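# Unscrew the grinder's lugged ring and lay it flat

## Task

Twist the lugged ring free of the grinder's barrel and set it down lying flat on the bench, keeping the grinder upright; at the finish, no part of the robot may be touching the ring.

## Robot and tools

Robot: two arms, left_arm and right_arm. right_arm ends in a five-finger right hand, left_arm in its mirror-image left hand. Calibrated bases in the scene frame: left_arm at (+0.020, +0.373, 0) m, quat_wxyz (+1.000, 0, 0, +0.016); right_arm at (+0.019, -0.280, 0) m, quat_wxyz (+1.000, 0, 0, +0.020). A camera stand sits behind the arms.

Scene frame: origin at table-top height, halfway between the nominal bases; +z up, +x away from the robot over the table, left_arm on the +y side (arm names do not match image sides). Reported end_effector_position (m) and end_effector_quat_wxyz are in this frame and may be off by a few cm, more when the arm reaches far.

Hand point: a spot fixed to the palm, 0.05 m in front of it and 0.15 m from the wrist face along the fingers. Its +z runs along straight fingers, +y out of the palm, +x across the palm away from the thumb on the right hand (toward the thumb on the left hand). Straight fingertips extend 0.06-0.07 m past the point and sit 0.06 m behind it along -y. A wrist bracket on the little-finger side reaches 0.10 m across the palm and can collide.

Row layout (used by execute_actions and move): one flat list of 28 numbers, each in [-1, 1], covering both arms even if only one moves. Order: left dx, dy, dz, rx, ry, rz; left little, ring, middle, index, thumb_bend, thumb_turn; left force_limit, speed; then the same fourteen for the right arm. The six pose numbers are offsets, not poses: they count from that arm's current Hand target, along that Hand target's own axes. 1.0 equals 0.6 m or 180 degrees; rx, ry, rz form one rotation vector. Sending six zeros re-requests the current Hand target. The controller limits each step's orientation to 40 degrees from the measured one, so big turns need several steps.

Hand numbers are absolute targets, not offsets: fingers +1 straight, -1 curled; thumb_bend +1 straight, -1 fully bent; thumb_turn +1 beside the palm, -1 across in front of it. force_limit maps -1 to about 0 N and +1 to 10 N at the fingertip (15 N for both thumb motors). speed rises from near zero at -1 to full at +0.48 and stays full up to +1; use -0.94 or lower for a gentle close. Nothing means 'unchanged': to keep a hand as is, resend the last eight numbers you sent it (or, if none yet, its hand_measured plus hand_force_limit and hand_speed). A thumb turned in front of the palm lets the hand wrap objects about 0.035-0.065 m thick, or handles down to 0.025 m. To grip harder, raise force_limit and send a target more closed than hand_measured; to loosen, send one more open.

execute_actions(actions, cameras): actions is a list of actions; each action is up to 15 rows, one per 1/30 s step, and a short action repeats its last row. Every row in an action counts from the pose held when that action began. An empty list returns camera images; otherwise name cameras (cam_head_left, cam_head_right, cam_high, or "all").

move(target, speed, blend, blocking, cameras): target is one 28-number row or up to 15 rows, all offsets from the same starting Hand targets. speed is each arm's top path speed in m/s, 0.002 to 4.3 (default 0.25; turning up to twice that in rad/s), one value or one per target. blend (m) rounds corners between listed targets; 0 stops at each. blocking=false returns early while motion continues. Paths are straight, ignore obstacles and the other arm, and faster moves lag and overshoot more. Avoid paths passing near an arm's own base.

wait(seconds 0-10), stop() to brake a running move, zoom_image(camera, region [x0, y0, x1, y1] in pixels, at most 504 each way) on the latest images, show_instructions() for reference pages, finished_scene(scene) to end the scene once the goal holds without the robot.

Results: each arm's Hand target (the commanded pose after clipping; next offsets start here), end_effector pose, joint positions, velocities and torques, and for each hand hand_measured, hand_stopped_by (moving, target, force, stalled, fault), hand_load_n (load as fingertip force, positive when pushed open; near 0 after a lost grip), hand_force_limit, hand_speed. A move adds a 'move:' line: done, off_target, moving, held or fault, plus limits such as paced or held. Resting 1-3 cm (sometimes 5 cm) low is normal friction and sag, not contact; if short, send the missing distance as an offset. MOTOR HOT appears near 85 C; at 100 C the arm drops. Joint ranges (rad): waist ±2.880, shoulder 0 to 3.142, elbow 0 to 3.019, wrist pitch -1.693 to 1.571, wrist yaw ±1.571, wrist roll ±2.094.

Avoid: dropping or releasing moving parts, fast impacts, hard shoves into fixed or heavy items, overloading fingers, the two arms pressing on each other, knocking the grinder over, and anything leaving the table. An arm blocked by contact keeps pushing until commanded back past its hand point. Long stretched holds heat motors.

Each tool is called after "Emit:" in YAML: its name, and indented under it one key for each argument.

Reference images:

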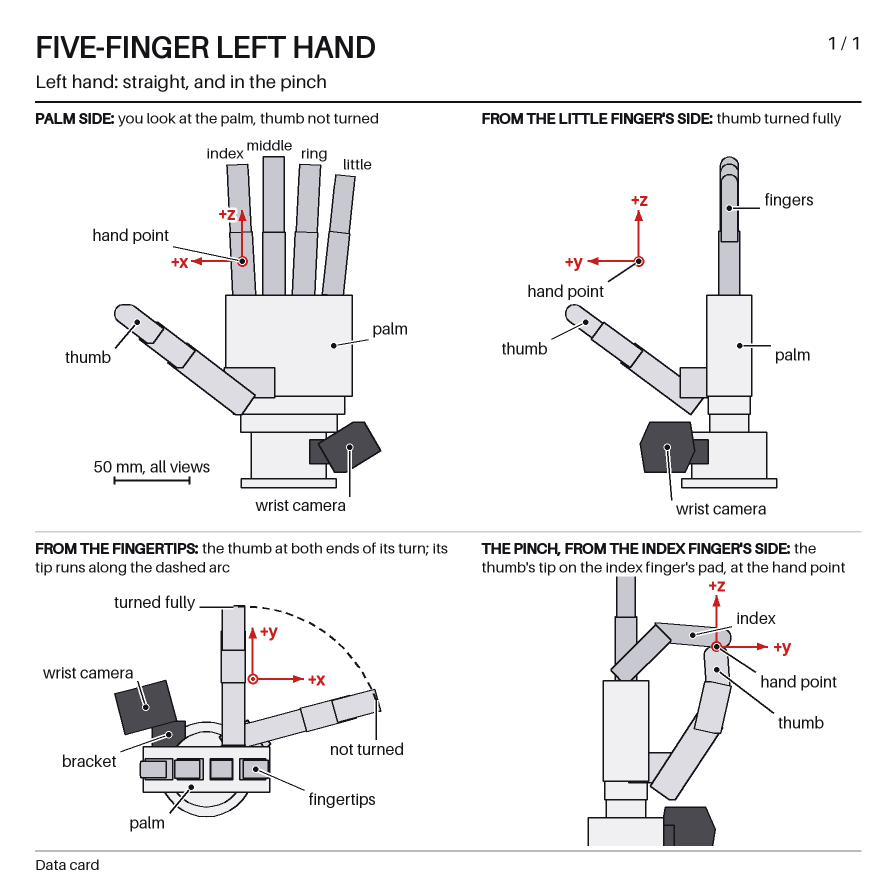

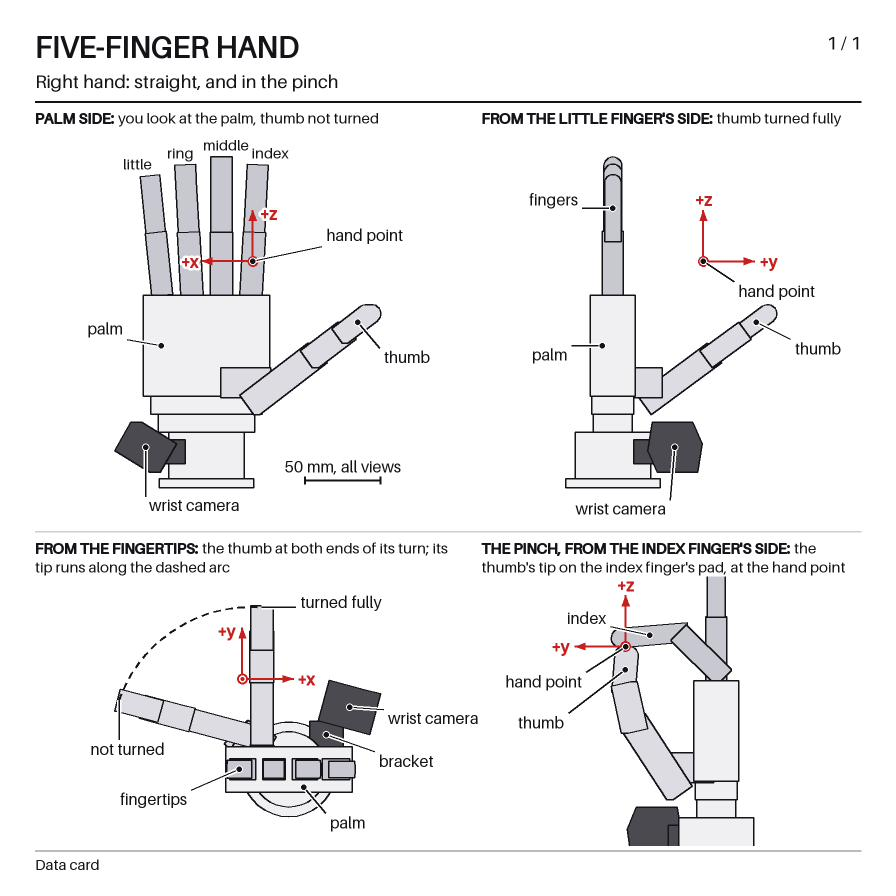

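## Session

Emit:
execute_actions:
  actions: []

Scene clock: 0.00 s.
left_arm: end_effector_position=(+0.1221, +0.5667, +0.2588) hand_measured=(+1.000, +1.000, +1.000, +1.000, +1.000, +1.000) hand_load_n=(+0.0, +0.0, +0.0, +0.0, +0.0, +0.0) hand_stopped_by=(target, target, target, target, target, target) hand_force_limit=0.00 hand_speed=-0.80 end_effector_quat_wxyz=(-0.162, +0.765, +0.359, +0.510) | right_arm: end_effector_position=(+0.4294, -0.0149, +0.3669) hand_measured=(+1.000, +1.000, +1.000, +1.000, +1.000, +1.000) hand_load_n=(+0.0, +0.0, +0.0, +0.0, +0.0, +0.0) hand_stopped_by=(target, target, target, target, target, target) hand_force_limit=0.00 hand_speed=-0.80 end_effector_quat_wxyz=(+0.510, -0.190, +0.802, -0.246)
Joint positions: left_arm=[2.179 0.538 0.528 -1.341 1.117 -0.376] | right_arm=[0.777 1.031 1.041 -0.654 0.932 1.431]
Joint velocities: within noise
Joint torques (N m): no reading
Heat: left arm: hottest elbow 31 °C; right arm: hottest waist 28 °C.
Hand target: left_arm +0.1201, +0.5694, +0.2685; -0.173, +0.767, +0.352, +0.508 | right_arm +0.4319, -0.0123, +0.3883; +0.524, -0.179, +0.798, -0.237

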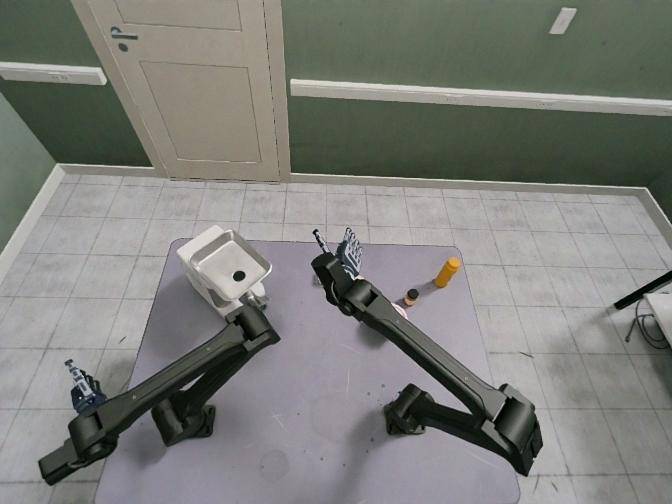

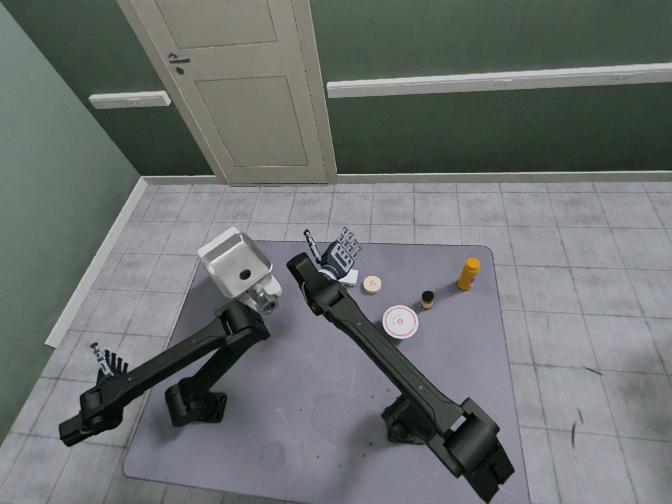

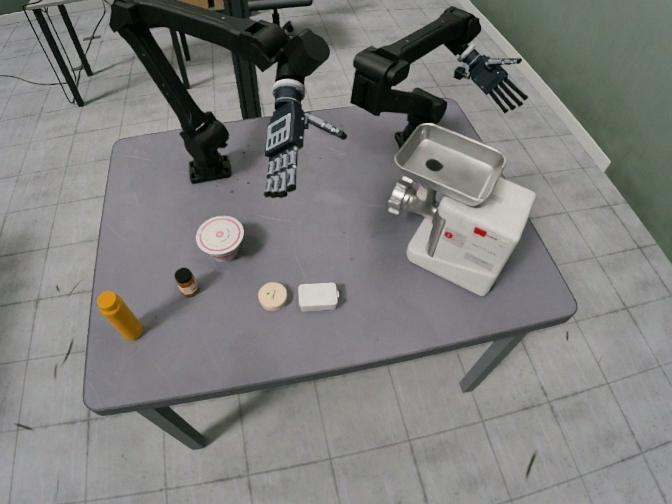

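Emit:
zoom_image:
  camera: "cam_high"
  region: [372, 164, 452, 244]

Emit:
zoom_image:
  camera: "cam_high"
  region: [382, 174, 422, 214]

Emit:
zoom_image:
  camera: "cam_head_left"
  region: [222, 262, 302, 342]

Emit:
zoom_image:
  camera: "cam_head_right"
  region: [232, 262, 312, 342]

Scaled by 6.300 from the camera's 672x504 image, which has a finer 960x720 frame.

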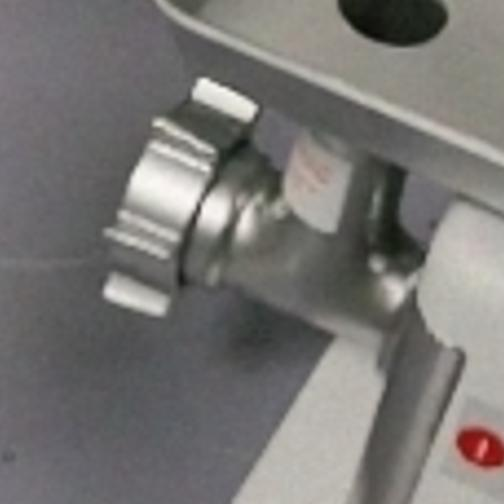

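Scaled by 12.600 from the camera's 672x504 image, which has a finer 960x720 frame.

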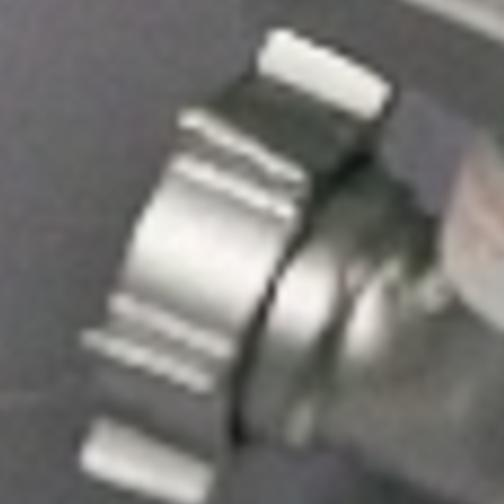

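Scaled by 6.300 from the camera's 672x504 image, which has a finer 960x720 frame.

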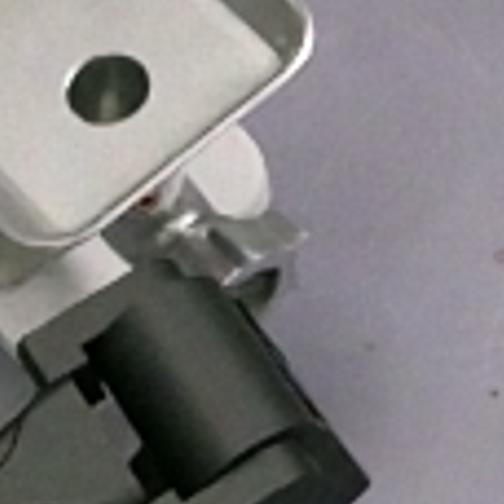

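Scaled by 6.300 from the camera's 672x504 image, which has a finer 960x720 frame.

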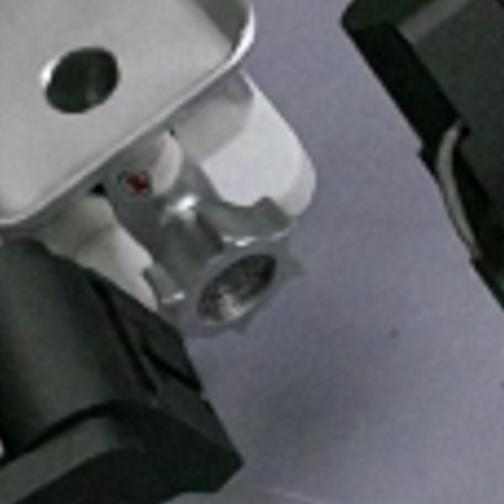

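Emit:
zoom_image:
  camera: "cam_head_right"
  region: [252, 287, 284, 319]

Emit:
zoom_image:
  camera: "cam_head_left"
  region: [242, 290, 274, 322]

Emit:
zoom_image:
  camera: "cam_high"
  region: [387, 174, 417, 214]

Scaled by 15.750 from the camera's 672x504 image, which has a finer 960x720 frame.

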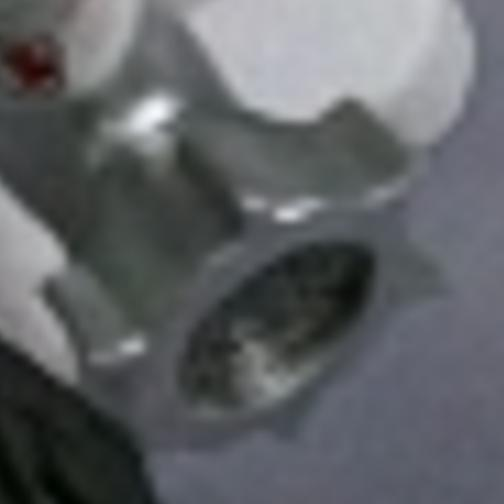

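Scaled by 15.750 from the camera's 672x504 image, which has a finer 960x720 frame.

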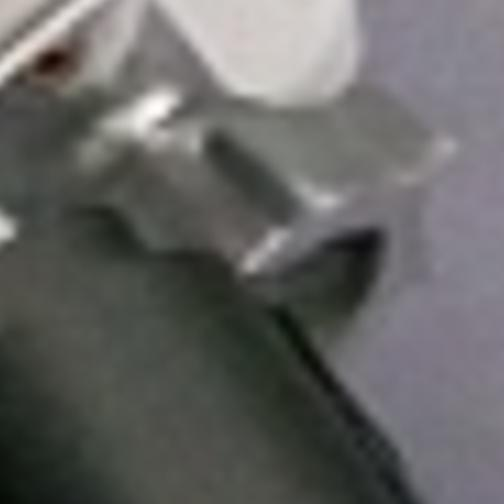

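Scaled by 12.600 from the camera's 672x504 image, which has a finer 960x720 frame.

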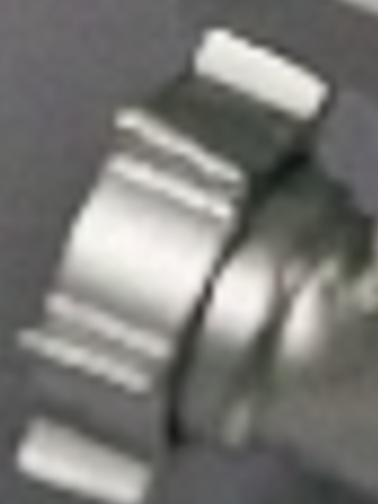

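Emit:
zoom_image:
  camera: "cam_high"
  region: [390, 110, 550, 310]

Emit:
zoom_image:
  camera: "cam_high"
  region: [400, 225, 500, 305]

Emit:
zoom_image:
  camera: "cam_high"
  region: [385, 115, 515, 215]

Scaled by 2.520 from the camera's 672x504 image, which has a finer 960x720 frame.

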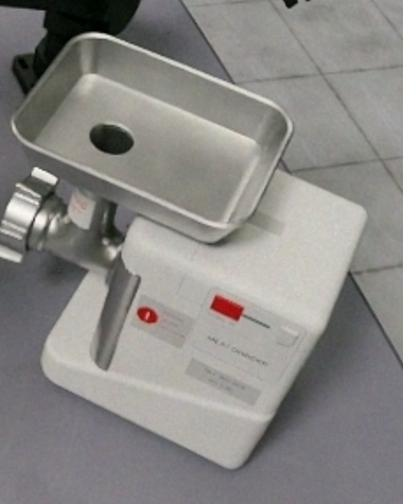

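Scaled by 5.040 from the camera's 672x504 image, which has a finer 960x720 frame.

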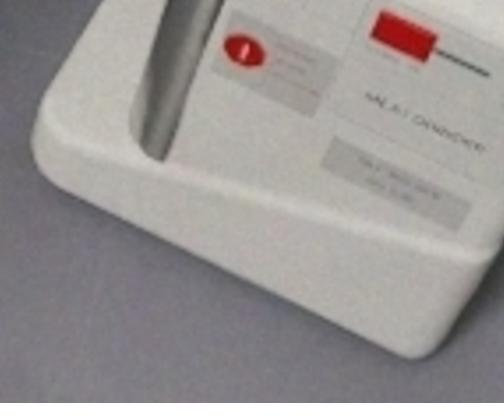

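Scaled by 3.877 from the camera's 672x504 image, which has a finer 960x720 frame.

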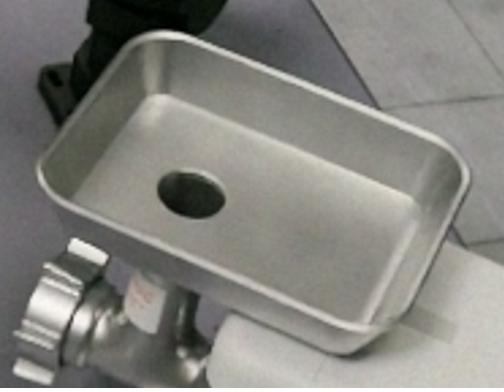

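Emit:
move:
  target:
    - [0.1809,-0.1032,0.0472,0,0,0,1,1,1,1,1,1,0,-0.8,0,0,0,0,0,0,1,1,1,1,1,1,0,-0.8]
    - [0.3926,0.2527,0.2937,0,0,0,1,1,1,1,1,1,0,-0.8,0,0,0,0,0,0,1,1,1,1,1,1,0,-0.8]
  speed: [0.12,0.18]
  blend: [0.03,0]
  cameras: ["all"]

Scene clock: 11.83 s.
left_arm: end_effector_position=(+0.3884, +0.6541, +0.3727) hand_measured=(+1.000, +1.000, +1.000, +1.000, +1.000, +1.000) hand_load_n=(+0.0, +0.0, +0.0, +0.0, +0.0, +0.0) hand_stopped_by=(target, target, target, target, target, target) hand_force_limit=0.00 hand_speed=-0.80 end_effector_quat_wxyz=(-0.164, +0.786, +0.361, +0.474) | right_arm: end_effector_position=(+0.4294, -0.0149, +0.3669) hand_measured=(+1.000, +1.000, +1.000, +1.000, +1.000, +1.000) hand_load_n=(+0.0, +0.0, +0.0, +0.0, +0.0, -0.5) hand_stopped_by=(target, target, target, target, target, target) hand_force_limit=0.00 hand_speed=-0.80 end_effector_quat_wxyz=(+0.510, -0.190, +0.802, -0.246)
Joint positions: left_arm=[0.753 0.864 0.895 -0.551 0.018 -1.656] | right_arm=[0.777 1.031 1.041 -0.654 0.932 1.431]
Joint torques (N m): left_arm=[-1.67 -3.66 13.71 2.33 -0.24 -0.13] | right_arm=[-1.14 -5.89 11.79 1.8 0.5 0.11]
Heat: left arm: hottest elbow 33 °C; right arm: hottest elbow 30 °C.
Hand target: left_arm +0.4002, +0.6600, +0.4196; -0.173, +0.767, +0.352, +0.508 | right_arm +0.4319, -0.0123, +0.3883; +0.524, -0.179, +0.798, -0.237
Off the commanded pose: left_arm 0.049 m, 5 deg | right_arm 0.022 m, 2 deg.
move: off_target (left_arm, right_arm)

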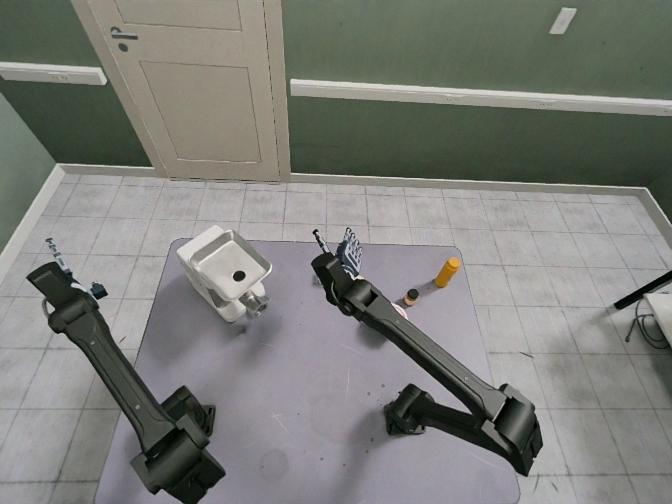

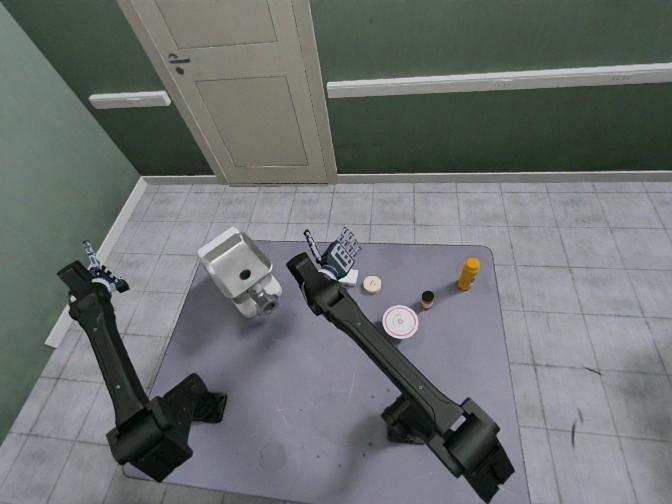

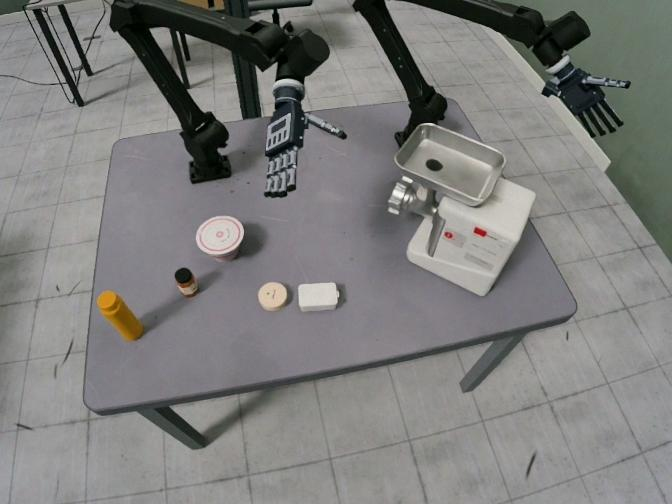

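Left arm is clear. Now a closer look at the ring from each camera.

Emit:
zoom_image:
  camera: "cam_head_left"
  region: [237, 280, 277, 330]

Emit:
zoom_image:
  camera: "cam_head_right"
  region: [242, 280, 292, 330]

Emit:
zoom_image:
  camera: "cam_head_left"
  region: [242, 286, 272, 322]

Scaled by 10.080 from the camera's 672x504 image, which has a finer 960x720 frame.

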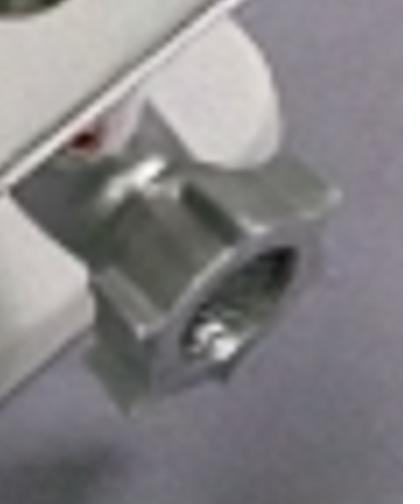

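Scaled by 10.080 from the camera's 672x504 image, which has a finer 960x720 frame.

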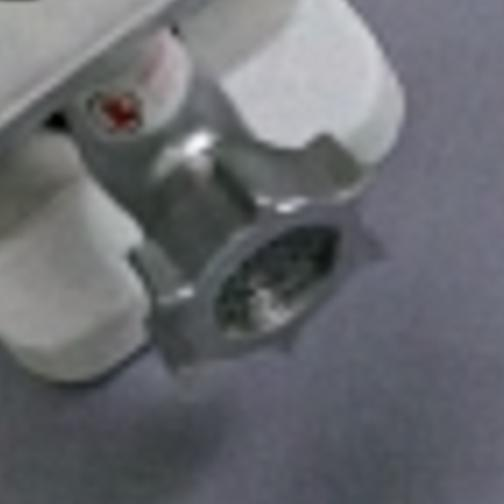

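Scaled by 14.000 from the camera's 672x504 image, which has a finer 960x720 frame.

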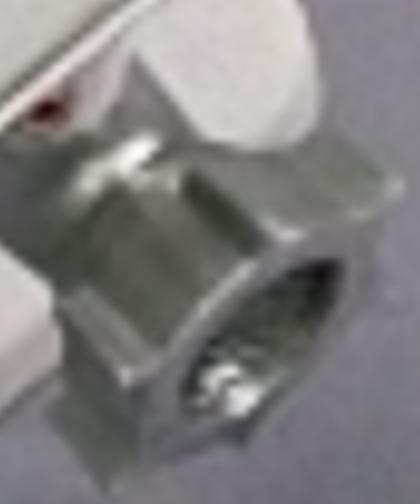

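Emit:
move:
  target:
    - [0,0,0,0,0,0,1,1,1,1,1,1,0,-0.8,0.2095,0.1272,-0.1453,-0.1798,-0.3577,-0.3926,-1,-1,-1,0.5,1,-1,-0.4,-0.3]
    - [0,0,0,0,0,0,1,1,1,1,1,1,0,-0.8,0.31,0.4098,-0.201,0.323,-0.6888,-0.5054,-1,-1,-1,0.5,1,-1,-0.4,-0.3]
  speed: [0.4,0.35]
  blend: [0.04,0]
  cameras: ["all"]

Scene clock: 26.33 s.
left_arm: end_effector_position=(+0.3884, +0.6543, +0.3725) hand_measured=(+1.000, +1.000, +1.000, +1.000, +1.000, +1.000) hand_load_n=(+0.0, +0.0, +0.0, -0.5, +0.0, +0.0) hand_stopped_by=(target, target, target, target, target, target) hand_force_limit=0.00 hand_speed=-0.80 end_effector_quat_wxyz=(-0.164, +0.786, +0.361, +0.474) | right_arm: end_effector_position=(+0.2361, +0.1062, +0.1440) hand_measured=(-1.000, -1.000, -1.000, +0.500, +1.000, -1.000) hand_load_n=(+0.0, -0.5, +0.0, +0.0, +0.0, +0.0) hand_stopped_by=(target, target, target, target, target, target) hand_force_limit=-0.40 hand_speed=-0.30 end_effector_quat_wxyz=(+0.600, -0.469, -0.460, -0.458)
Joint positions: left_arm=[0.753 0.864 0.895 -0.551 0.018 -1.657] | right_arm=[0.737 1.576 0.262 1.54 -0.904 -1.249]
Joint torques (N m): left_arm=[-1.73 -3.55 13.65 2.33 -0.24 -0.14] | right_arm=[-0.67 -5.13 5.33 2.4 0.02 -0.01]
Heat: left arm: hottest elbow 37 °C; right arm: hottest elbow 32 °C.
Hand target: left_arm +0.4001, +0.6600, +0.4197; -0.173, +0.767, +0.352, +0.508 | right_arm +0.2397, +0.1138, +0.1503; +0.600, -0.455, -0.464, -0.466
Off the commanded pose: left_arm 0.049 m, 5 deg | right_arm 0.010 m, 2 deg.
move: off_target (left_arm)

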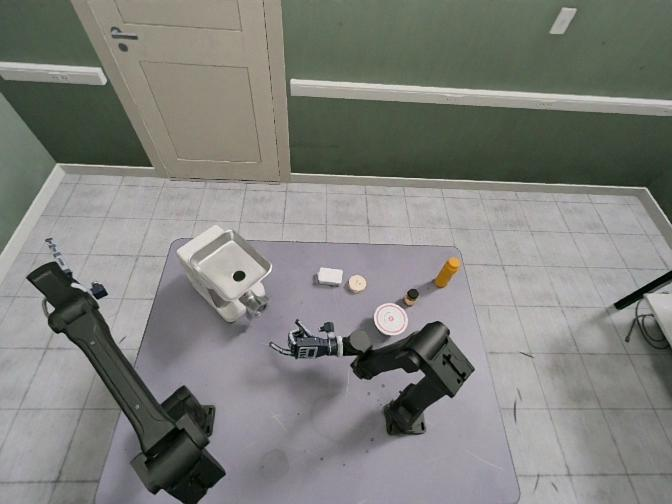

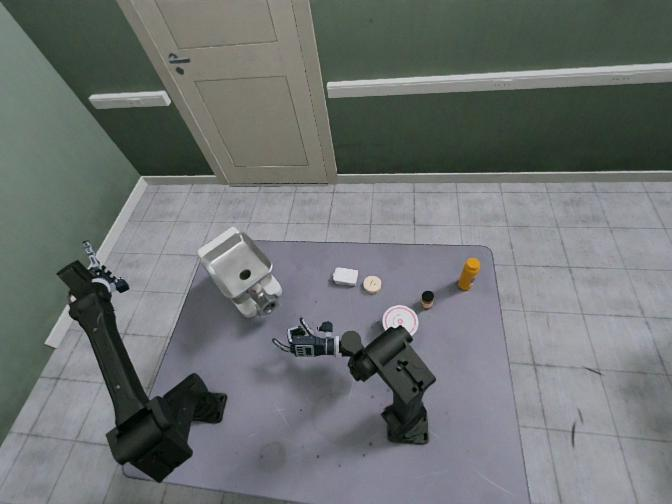

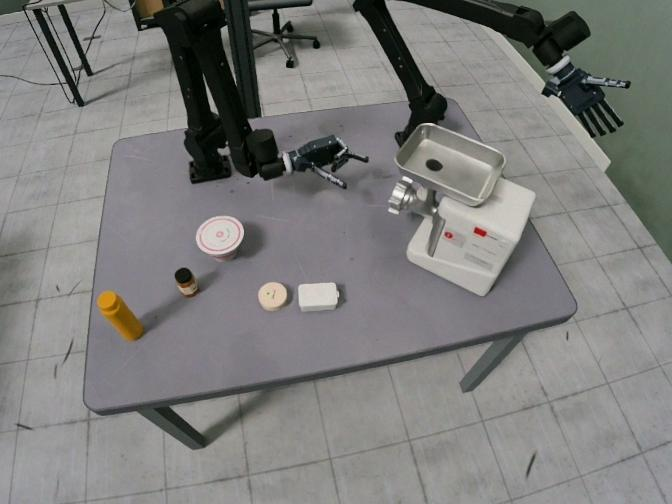

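Emit:
move:
  target: [0,0,0,0,0,0,1,1,1,1,1,1,0,-0.8,-0.0193,0.169,0.122,0,0,0,-1,-1,-1,0.5,1,-1,-0.4,-0.3]
  speed: 0.15
  cameras: ["all"]

Emit:
zoom_image:
  camera: "cam_high"
  region: [367, 159, 427, 219]

Emit:
zoom_image:
  camera: "cam_head_left"
  region: [227, 275, 297, 345]

Emit:
zoom_image:
  camera: "cam_head_right"
  region: [232, 275, 302, 345]

Scene clock: 28.47 s.
left_arm: end_effector_position=(+0.3884, +0.6543, +0.3725) hand_measured=(+1.000, +1.000, +1.000, +1.000, +1.000, +1.000) hand_load_n=(+0.0, +0.0, +0.0, +0.0, +0.0, -0.5) hand_stopped_by=(target, target, target, target, target, target) hand_force_limit=0.00 hand_speed=-0.80 end_effector_quat_wxyz=(-0.164, +0.786, +0.361, +0.474) | right_arm: end_effector_position=(+0.3230, +0.1922, +0.1359) hand_measured=(-1.000, -1.000, -1.000, +0.500, +1.000, -1.000) hand_load_n=(+0.0, -0.5, +0.0, +0.0, +0.0, +0.5) hand_stopped_by=(target, target, target, target, target, target) hand_force_limit=-0.40 hand_speed=-0.30 end_effector_quat_wxyz=(+0.600, -0.462, -0.461, -0.462)
Joint positions: left_arm=[0.753 0.864 0.895 -0.551 0.018 -1.657] | right_arm=[0.737 1.799 0.597 1.443 -0.906 -1.249]
Joint torques (N m): left_arm=[-1.44 -3.55 13.65 2.36 -0.24 -0.15] | right_arm=[-0.56 -9.58 6.72 1.57 0.17 -0.01]
Heat: left arm: hottest elbow 38 °C; right arm: hottest elbow 32 °C.
Hand target: left_arm +0.4001, +0.6600, +0.4197; -0.173, +0.767, +0.352, +0.508 | right_arm +0.3280, +0.2025, +0.1386; +0.600, -0.455, -0.464, -0.466
Off the commanded pose: left_arm 0.049 m, 5 deg | right_arm 0.012 m, 1 deg.
move: off_target (left_arm, right_arm)

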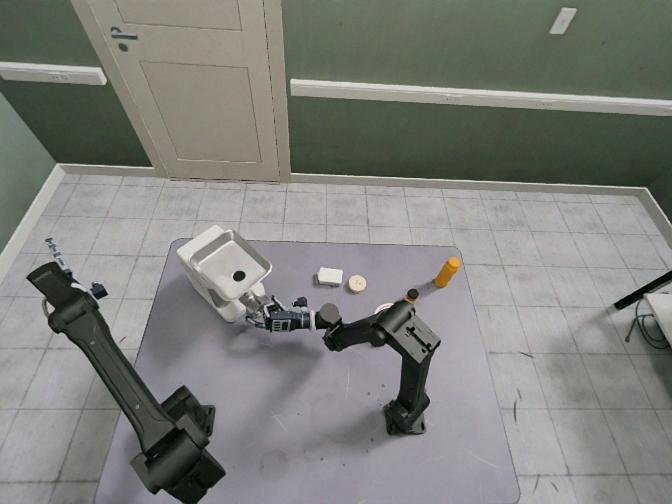

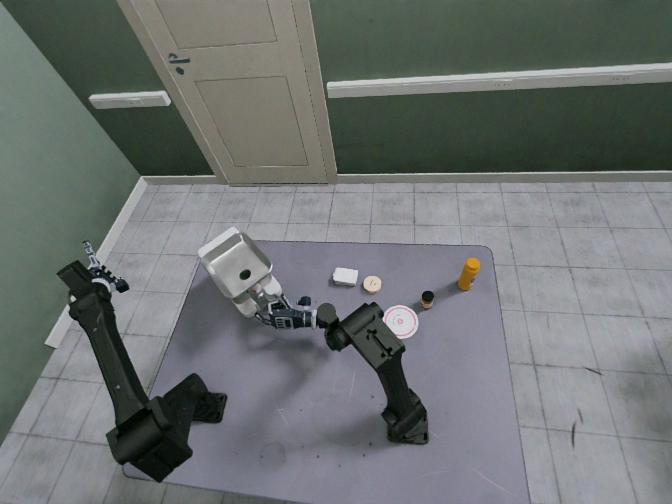

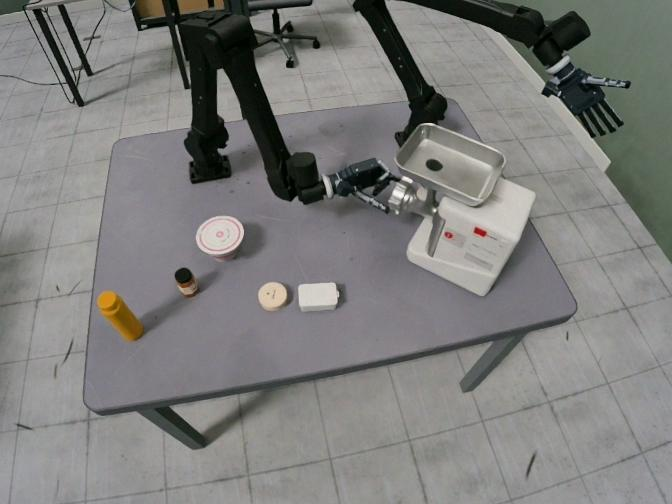

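Scaled by 8.400 from the camera's 672x504 image, which has a finer 960x720 frame.

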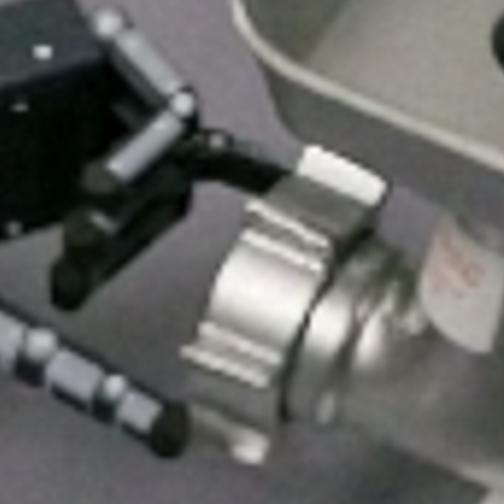

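Scaled by 7.200 from the camera's 672x504 image, which has a finer 960x720 frame.

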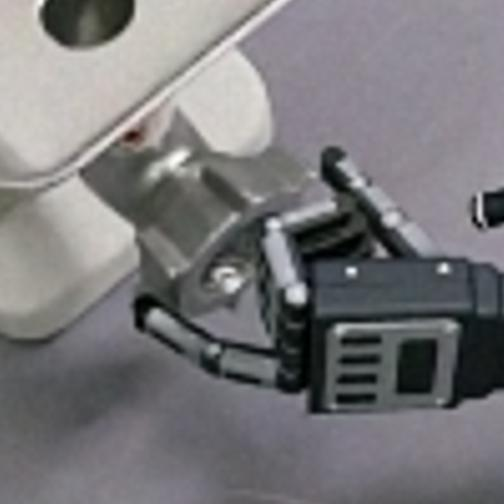

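Scaled by 7.200 from the camera's 672x504 image, which has a finer 960x720 frame.

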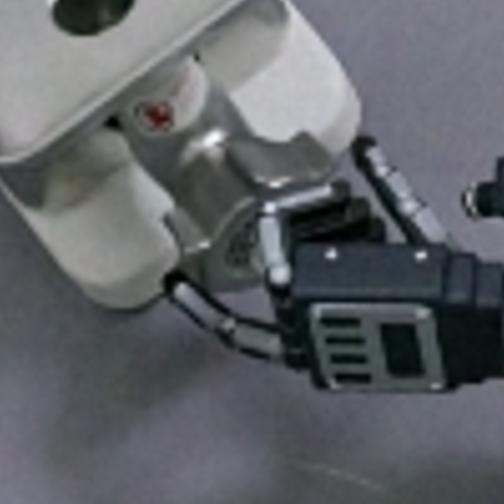

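Emit:
move:
  target: [0,0,0,0,0,0,1,1,1,1,1,1,0,-0.8,-0.0013,0.0321,0.0322,0,0,0,-1,-1,-1,0.5,1,-1,-0.4,-0.3]
  speed: 0.08
  cameras: ["all"]

Emit:
zoom_image:
  camera: "cam_high"
  region: [377, 169, 417, 209]

Emit:
zoom_image:
  camera: "cam_head_left"
  region: [237, 285, 287, 335]

Scene clock: 31.97 s.
left_arm: end_effector_position=(+0.3884, +0.6543, +0.3725) hand_measured=(+1.000, +1.000, +1.000, +1.000, +1.000, +1.000) hand_load_n=(+0.0, +0.0, +0.0, +0.0, +0.0, +0.0) hand_stopped_by=(target, target, target, target, target, target) hand_force_limit=0.00 hand_speed=-0.80 end_effector_quat_wxyz=(-0.164, +0.786, +0.361, +0.474) | right_arm: end_effector_position=(+0.3378, +0.2081, +0.1356) hand_measured=(-1.000, -1.000, -1.000, +0.500, +1.000, -1.000) hand_load_n=(+0.0, -1.0, +0.0, +0.0, +0.0, +0.5) hand_stopped_by=(target, target, target, target, target, target) hand_force_limit=-0.40 hand_speed=-0.30 end_effector_quat_wxyz=(+0.600, -0.463, -0.461, -0.462)
Joint positions: left_arm=[0.753 0.864 0.895 -0.551 0.018 -1.657] | right_arm=[0.739 1.828 0.659 1.409 -0.904 -1.25]
Joint torques (N m): left_arm=[-1.55 -3.72 13.61 2.37 -0.24 -0.16] | right_arm=[-0.21 -9.82 8.01 1.21 0.47 -0.03]
Heat: left arm: hottest elbow 39 °C; right arm: hottest elbow 32 °C.
Hand target: left_arm +0.4001, +0.6600, +0.4197; -0.173, +0.767, +0.352, +0.508 | right_arm +0.3442, +0.2245, +0.1388; +0.600, -0.455, -0.464, -0.466
Off the commanded pose: left_arm 0.049 m, 5 deg | right_arm 0.018 m, 1 deg.
move: off_target (left_arm, right_arm)

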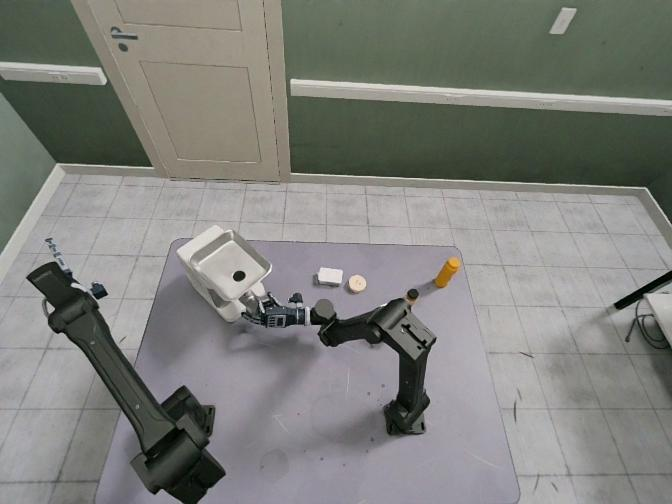

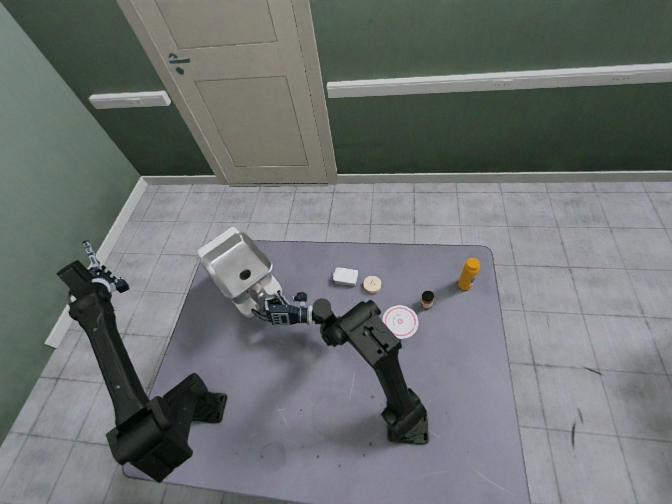

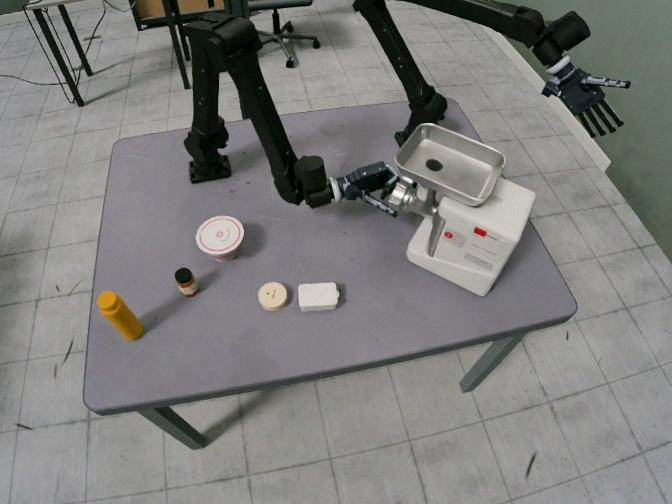

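Scaled by 12.600 from the camera's 672x504 image, which has a finer 960x720 frame.

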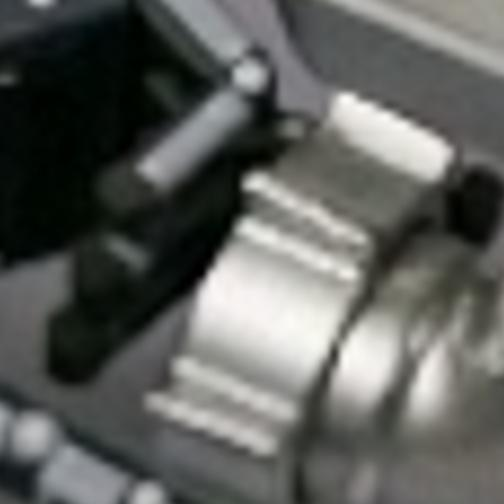

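Scaled by 10.080 from the camera's 672x504 image, which has a finer 960x720 frame.

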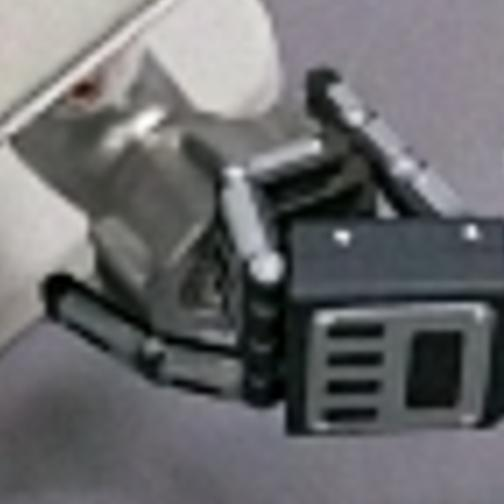

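Emit:
move:
  target:
    - [0,0,0,0,0,0,1,1,1,1,1,1,0,-0.8,-0.0025,-0.0079,0.0105,0,0,0,-1,-1,-1,0.5,1,-1,-0.4,-0.3]
    - [0,0,0,0,0,0,1,1,1,1,1,1,0,-0.8,-0.0025,-0.0079,0.0105,0,0,0,-1,-1,-1,0.1,0.8,-1,-0.4,-0.85]
  speed: 0.08
  cameras: ["all"]

Emit:
zoom_image:
  camera: "cam_high"
  region: [377, 169, 417, 209]

Emit:
zoom_image:
  camera: "cam_head_left"
  region: [237, 285, 287, 335]

Emit:
zoom_image:
  camera: "cam_head_right"
  region: [242, 285, 292, 335]

Scene clock: 34.40 s.
left_arm: end_effector_position=(+0.3884, +0.6543, +0.3725) hand_measured=(+1.000, +1.000, +1.000, +1.000, +1.000, +1.000) hand_load_n=(+0.0, +0.0, +0.0, +0.0, +0.0, +0.0) hand_stopped_by=(target, target, target, target, target, target) hand_force_limit=0.00 hand_speed=-0.80 end_effector_quat_wxyz=(-0.164, +0.786, +0.361, +0.474) | right_arm: end_effector_position=(+0.3312, +0.2144, +0.1349) hand_measured=(-1.000, -1.000, -1.000, +0.294, +0.882, -1.000) hand_load_n=(+0.0, +0.0, +0.0, +4.0, +4.5, +2.0) hand_stopped_by=(target, target, target, force, force, target) hand_force_limit=-0.40 hand_speed=-0.85 end_effector_quat_wxyz=(+0.601, -0.462, -0.462, -0.460)
Joint positions: left_arm=[0.753 0.864 0.895 -0.551 0.018 -1.657] | right_arm=[0.759 1.828 0.66 1.401 -0.889 -1.257]
Joint torques (N m): left_arm=[-1.79 -3.9 13.61 2.32 -0.24 -0.15] | right_arm=[-0.26 -9.93 7.99 1.25 0.6 -0.04]
Heat: left arm: hottest elbow 39 °C; right arm: hottest elbow 31 °C.
Hand target: left_arm +0.4001, +0.6600, +0.4197; -0.173, +0.767, +0.352, +0.508 | right_arm +0.3386, +0.2301, +0.1388; +0.600, -0.455, -0.464, -0.466
Off the commanded pose: left_arm 0.049 m, 5 deg | right_arm 0.018 m, 1 deg.
move: off_target (left_arm, right_arm); target 2's new numbers were sent with right_arm's hand 0.019 m and 1 deg from that target

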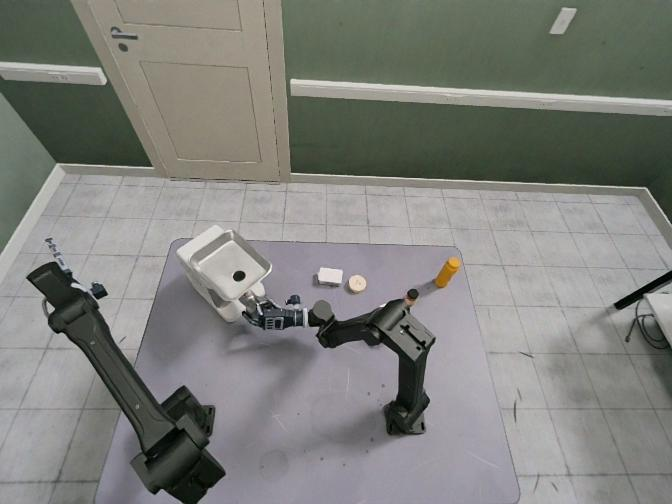

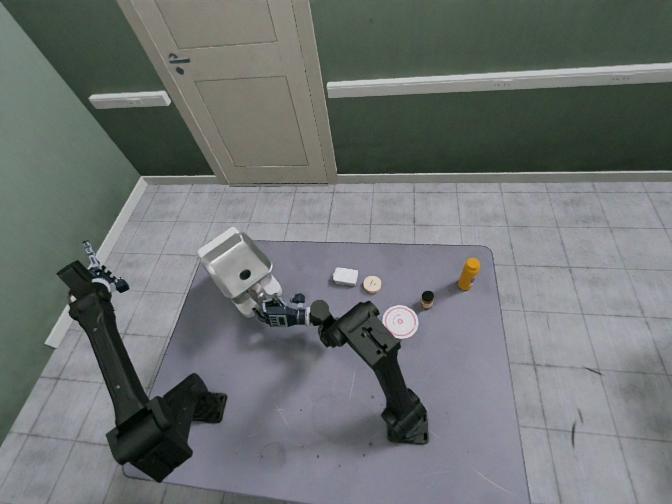

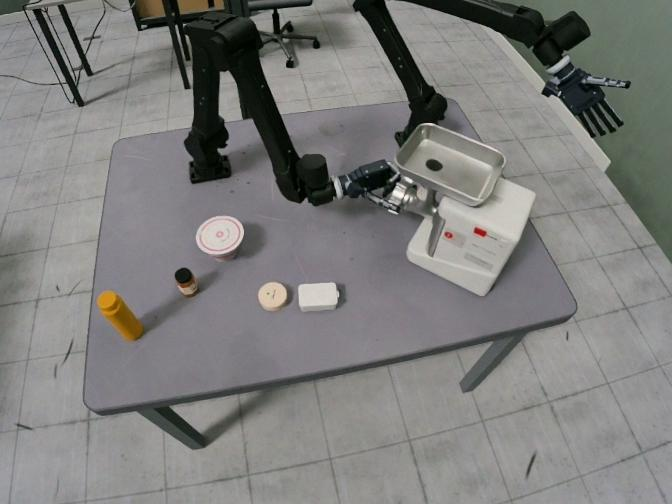

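Scaled by 12.600 from the camera's 672x504 image, which has a finer 960x720 frame.

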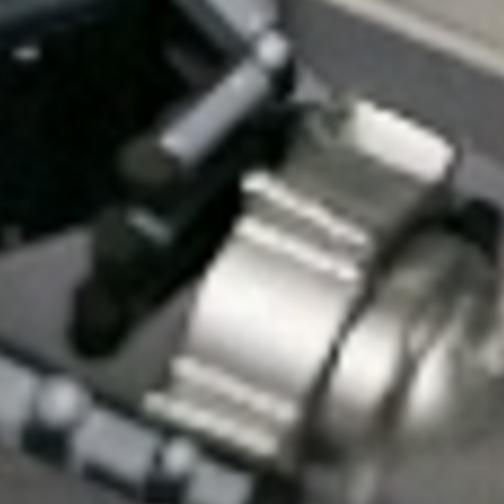

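Scaled by 10.080 from the camera's 672x504 image, which has a finer 960x720 frame.

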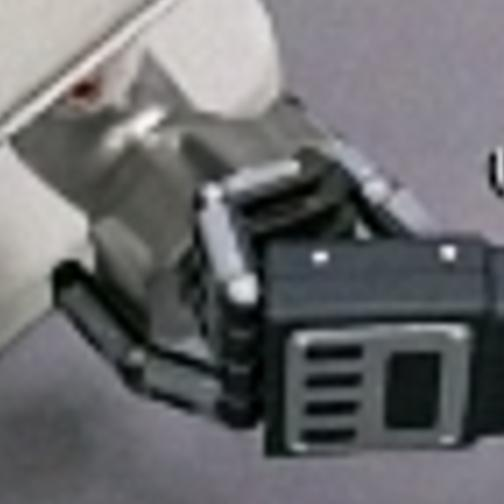

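Scaled by 10.080 from the camera's 672x504 image, which has a finer 960x720 frame.

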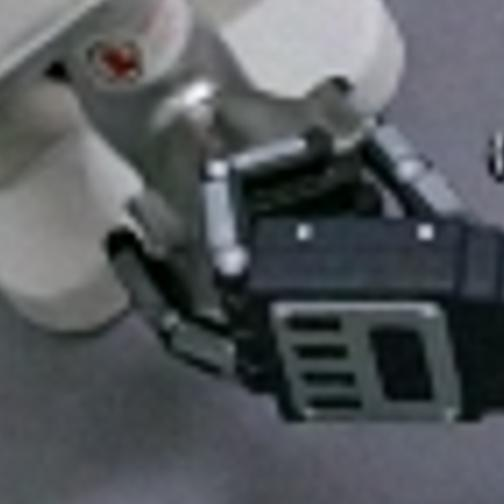

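Emit:
move:
  target: [0,0,0,0,0,0,1,1,1,1,1,1,0,-0.8,0,0,0,0,-0.0711,-0.0533,-1,-1,-1,0.1,0.8,-1,-0.4,-0.85]
  speed: 0.12
  cameras: ["cam_high"]

Emit:
zoom_image:
  camera: "cam_high"
  region: [377, 169, 417, 209]

Scene clock: 37.10 s.
left_arm: end_effector_position=(+0.3884, +0.6543, +0.3725) hand_measured=(+1.000, +1.000, +1.000, +1.000, +1.000, +1.000) hand_load_n=(+0.0, +0.0, +0.0, +0.0, +0.0, +0.0) hand_stopped_by=(target, target, target, target, target, target) hand_force_limit=0.00 hand_speed=-0.80 end_effector_quat_wxyz=(-0.164, +0.786, +0.361, +0.474) | right_arm: end_effector_position=(+0.3329, +0.2152, +0.1343) hand_measured=(-1.000, -1.000, -1.000, +0.296, +0.882, -1.000) hand_load_n=(+0.5, +0.0, -0.5, +5.5, +6.0, -1.5) hand_stopped_by=(target, target, target, force, force, target) hand_force_limit=-0.40 hand_speed=-0.85 end_effector_quat_wxyz=(+0.504, -0.463, -0.565, -0.461)
Joint positions: left_arm=[0.753 0.864 0.895 -0.551 0.018 -1.657] | right_arm=[0.773 1.66 0.674 0.879 -0.898 -1.709]
Joint torques (N m): left_arm=[-1.61 -3.6 13.61 2.28 -0.24 -0.14] | right_arm=[-0.09 -9.88 9.07 0.79 0.66 0.07]
Heat: left arm: hottest elbow 40 °C; right arm: hottest elbow 31 °C.
Hand target: left_arm +0.4001, +0.6600, +0.4197; -0.173, +0.767, +0.352, +0.508 | right_arm +0.3384, +0.2301, +0.1387; +0.504, -0.464, -0.565, -0.460
Off the commanded pose: left_arm 0.049 m, 5 deg | right_arm 0.017 m, 0 deg.
move: off_target (left_arm, right_arm)
Images, in order (width x height): cam_high 672x504.

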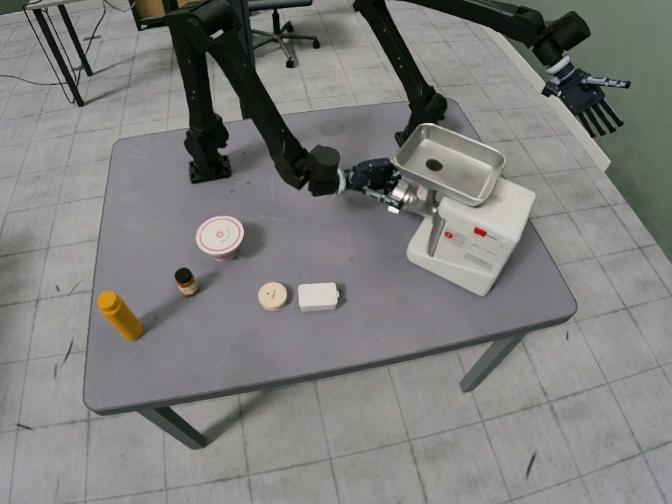

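Scaled by 12.600 from the camera's 672x504 image, which has a finer 960x720 frame.

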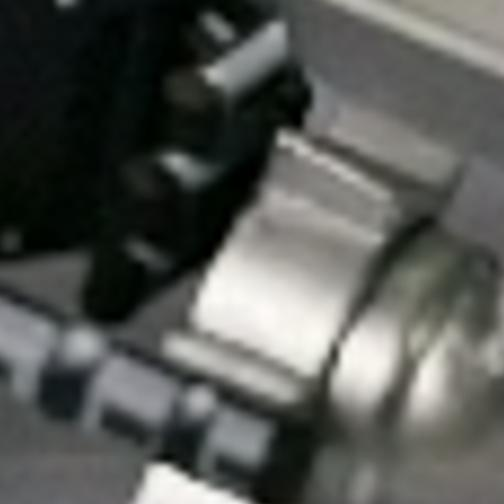

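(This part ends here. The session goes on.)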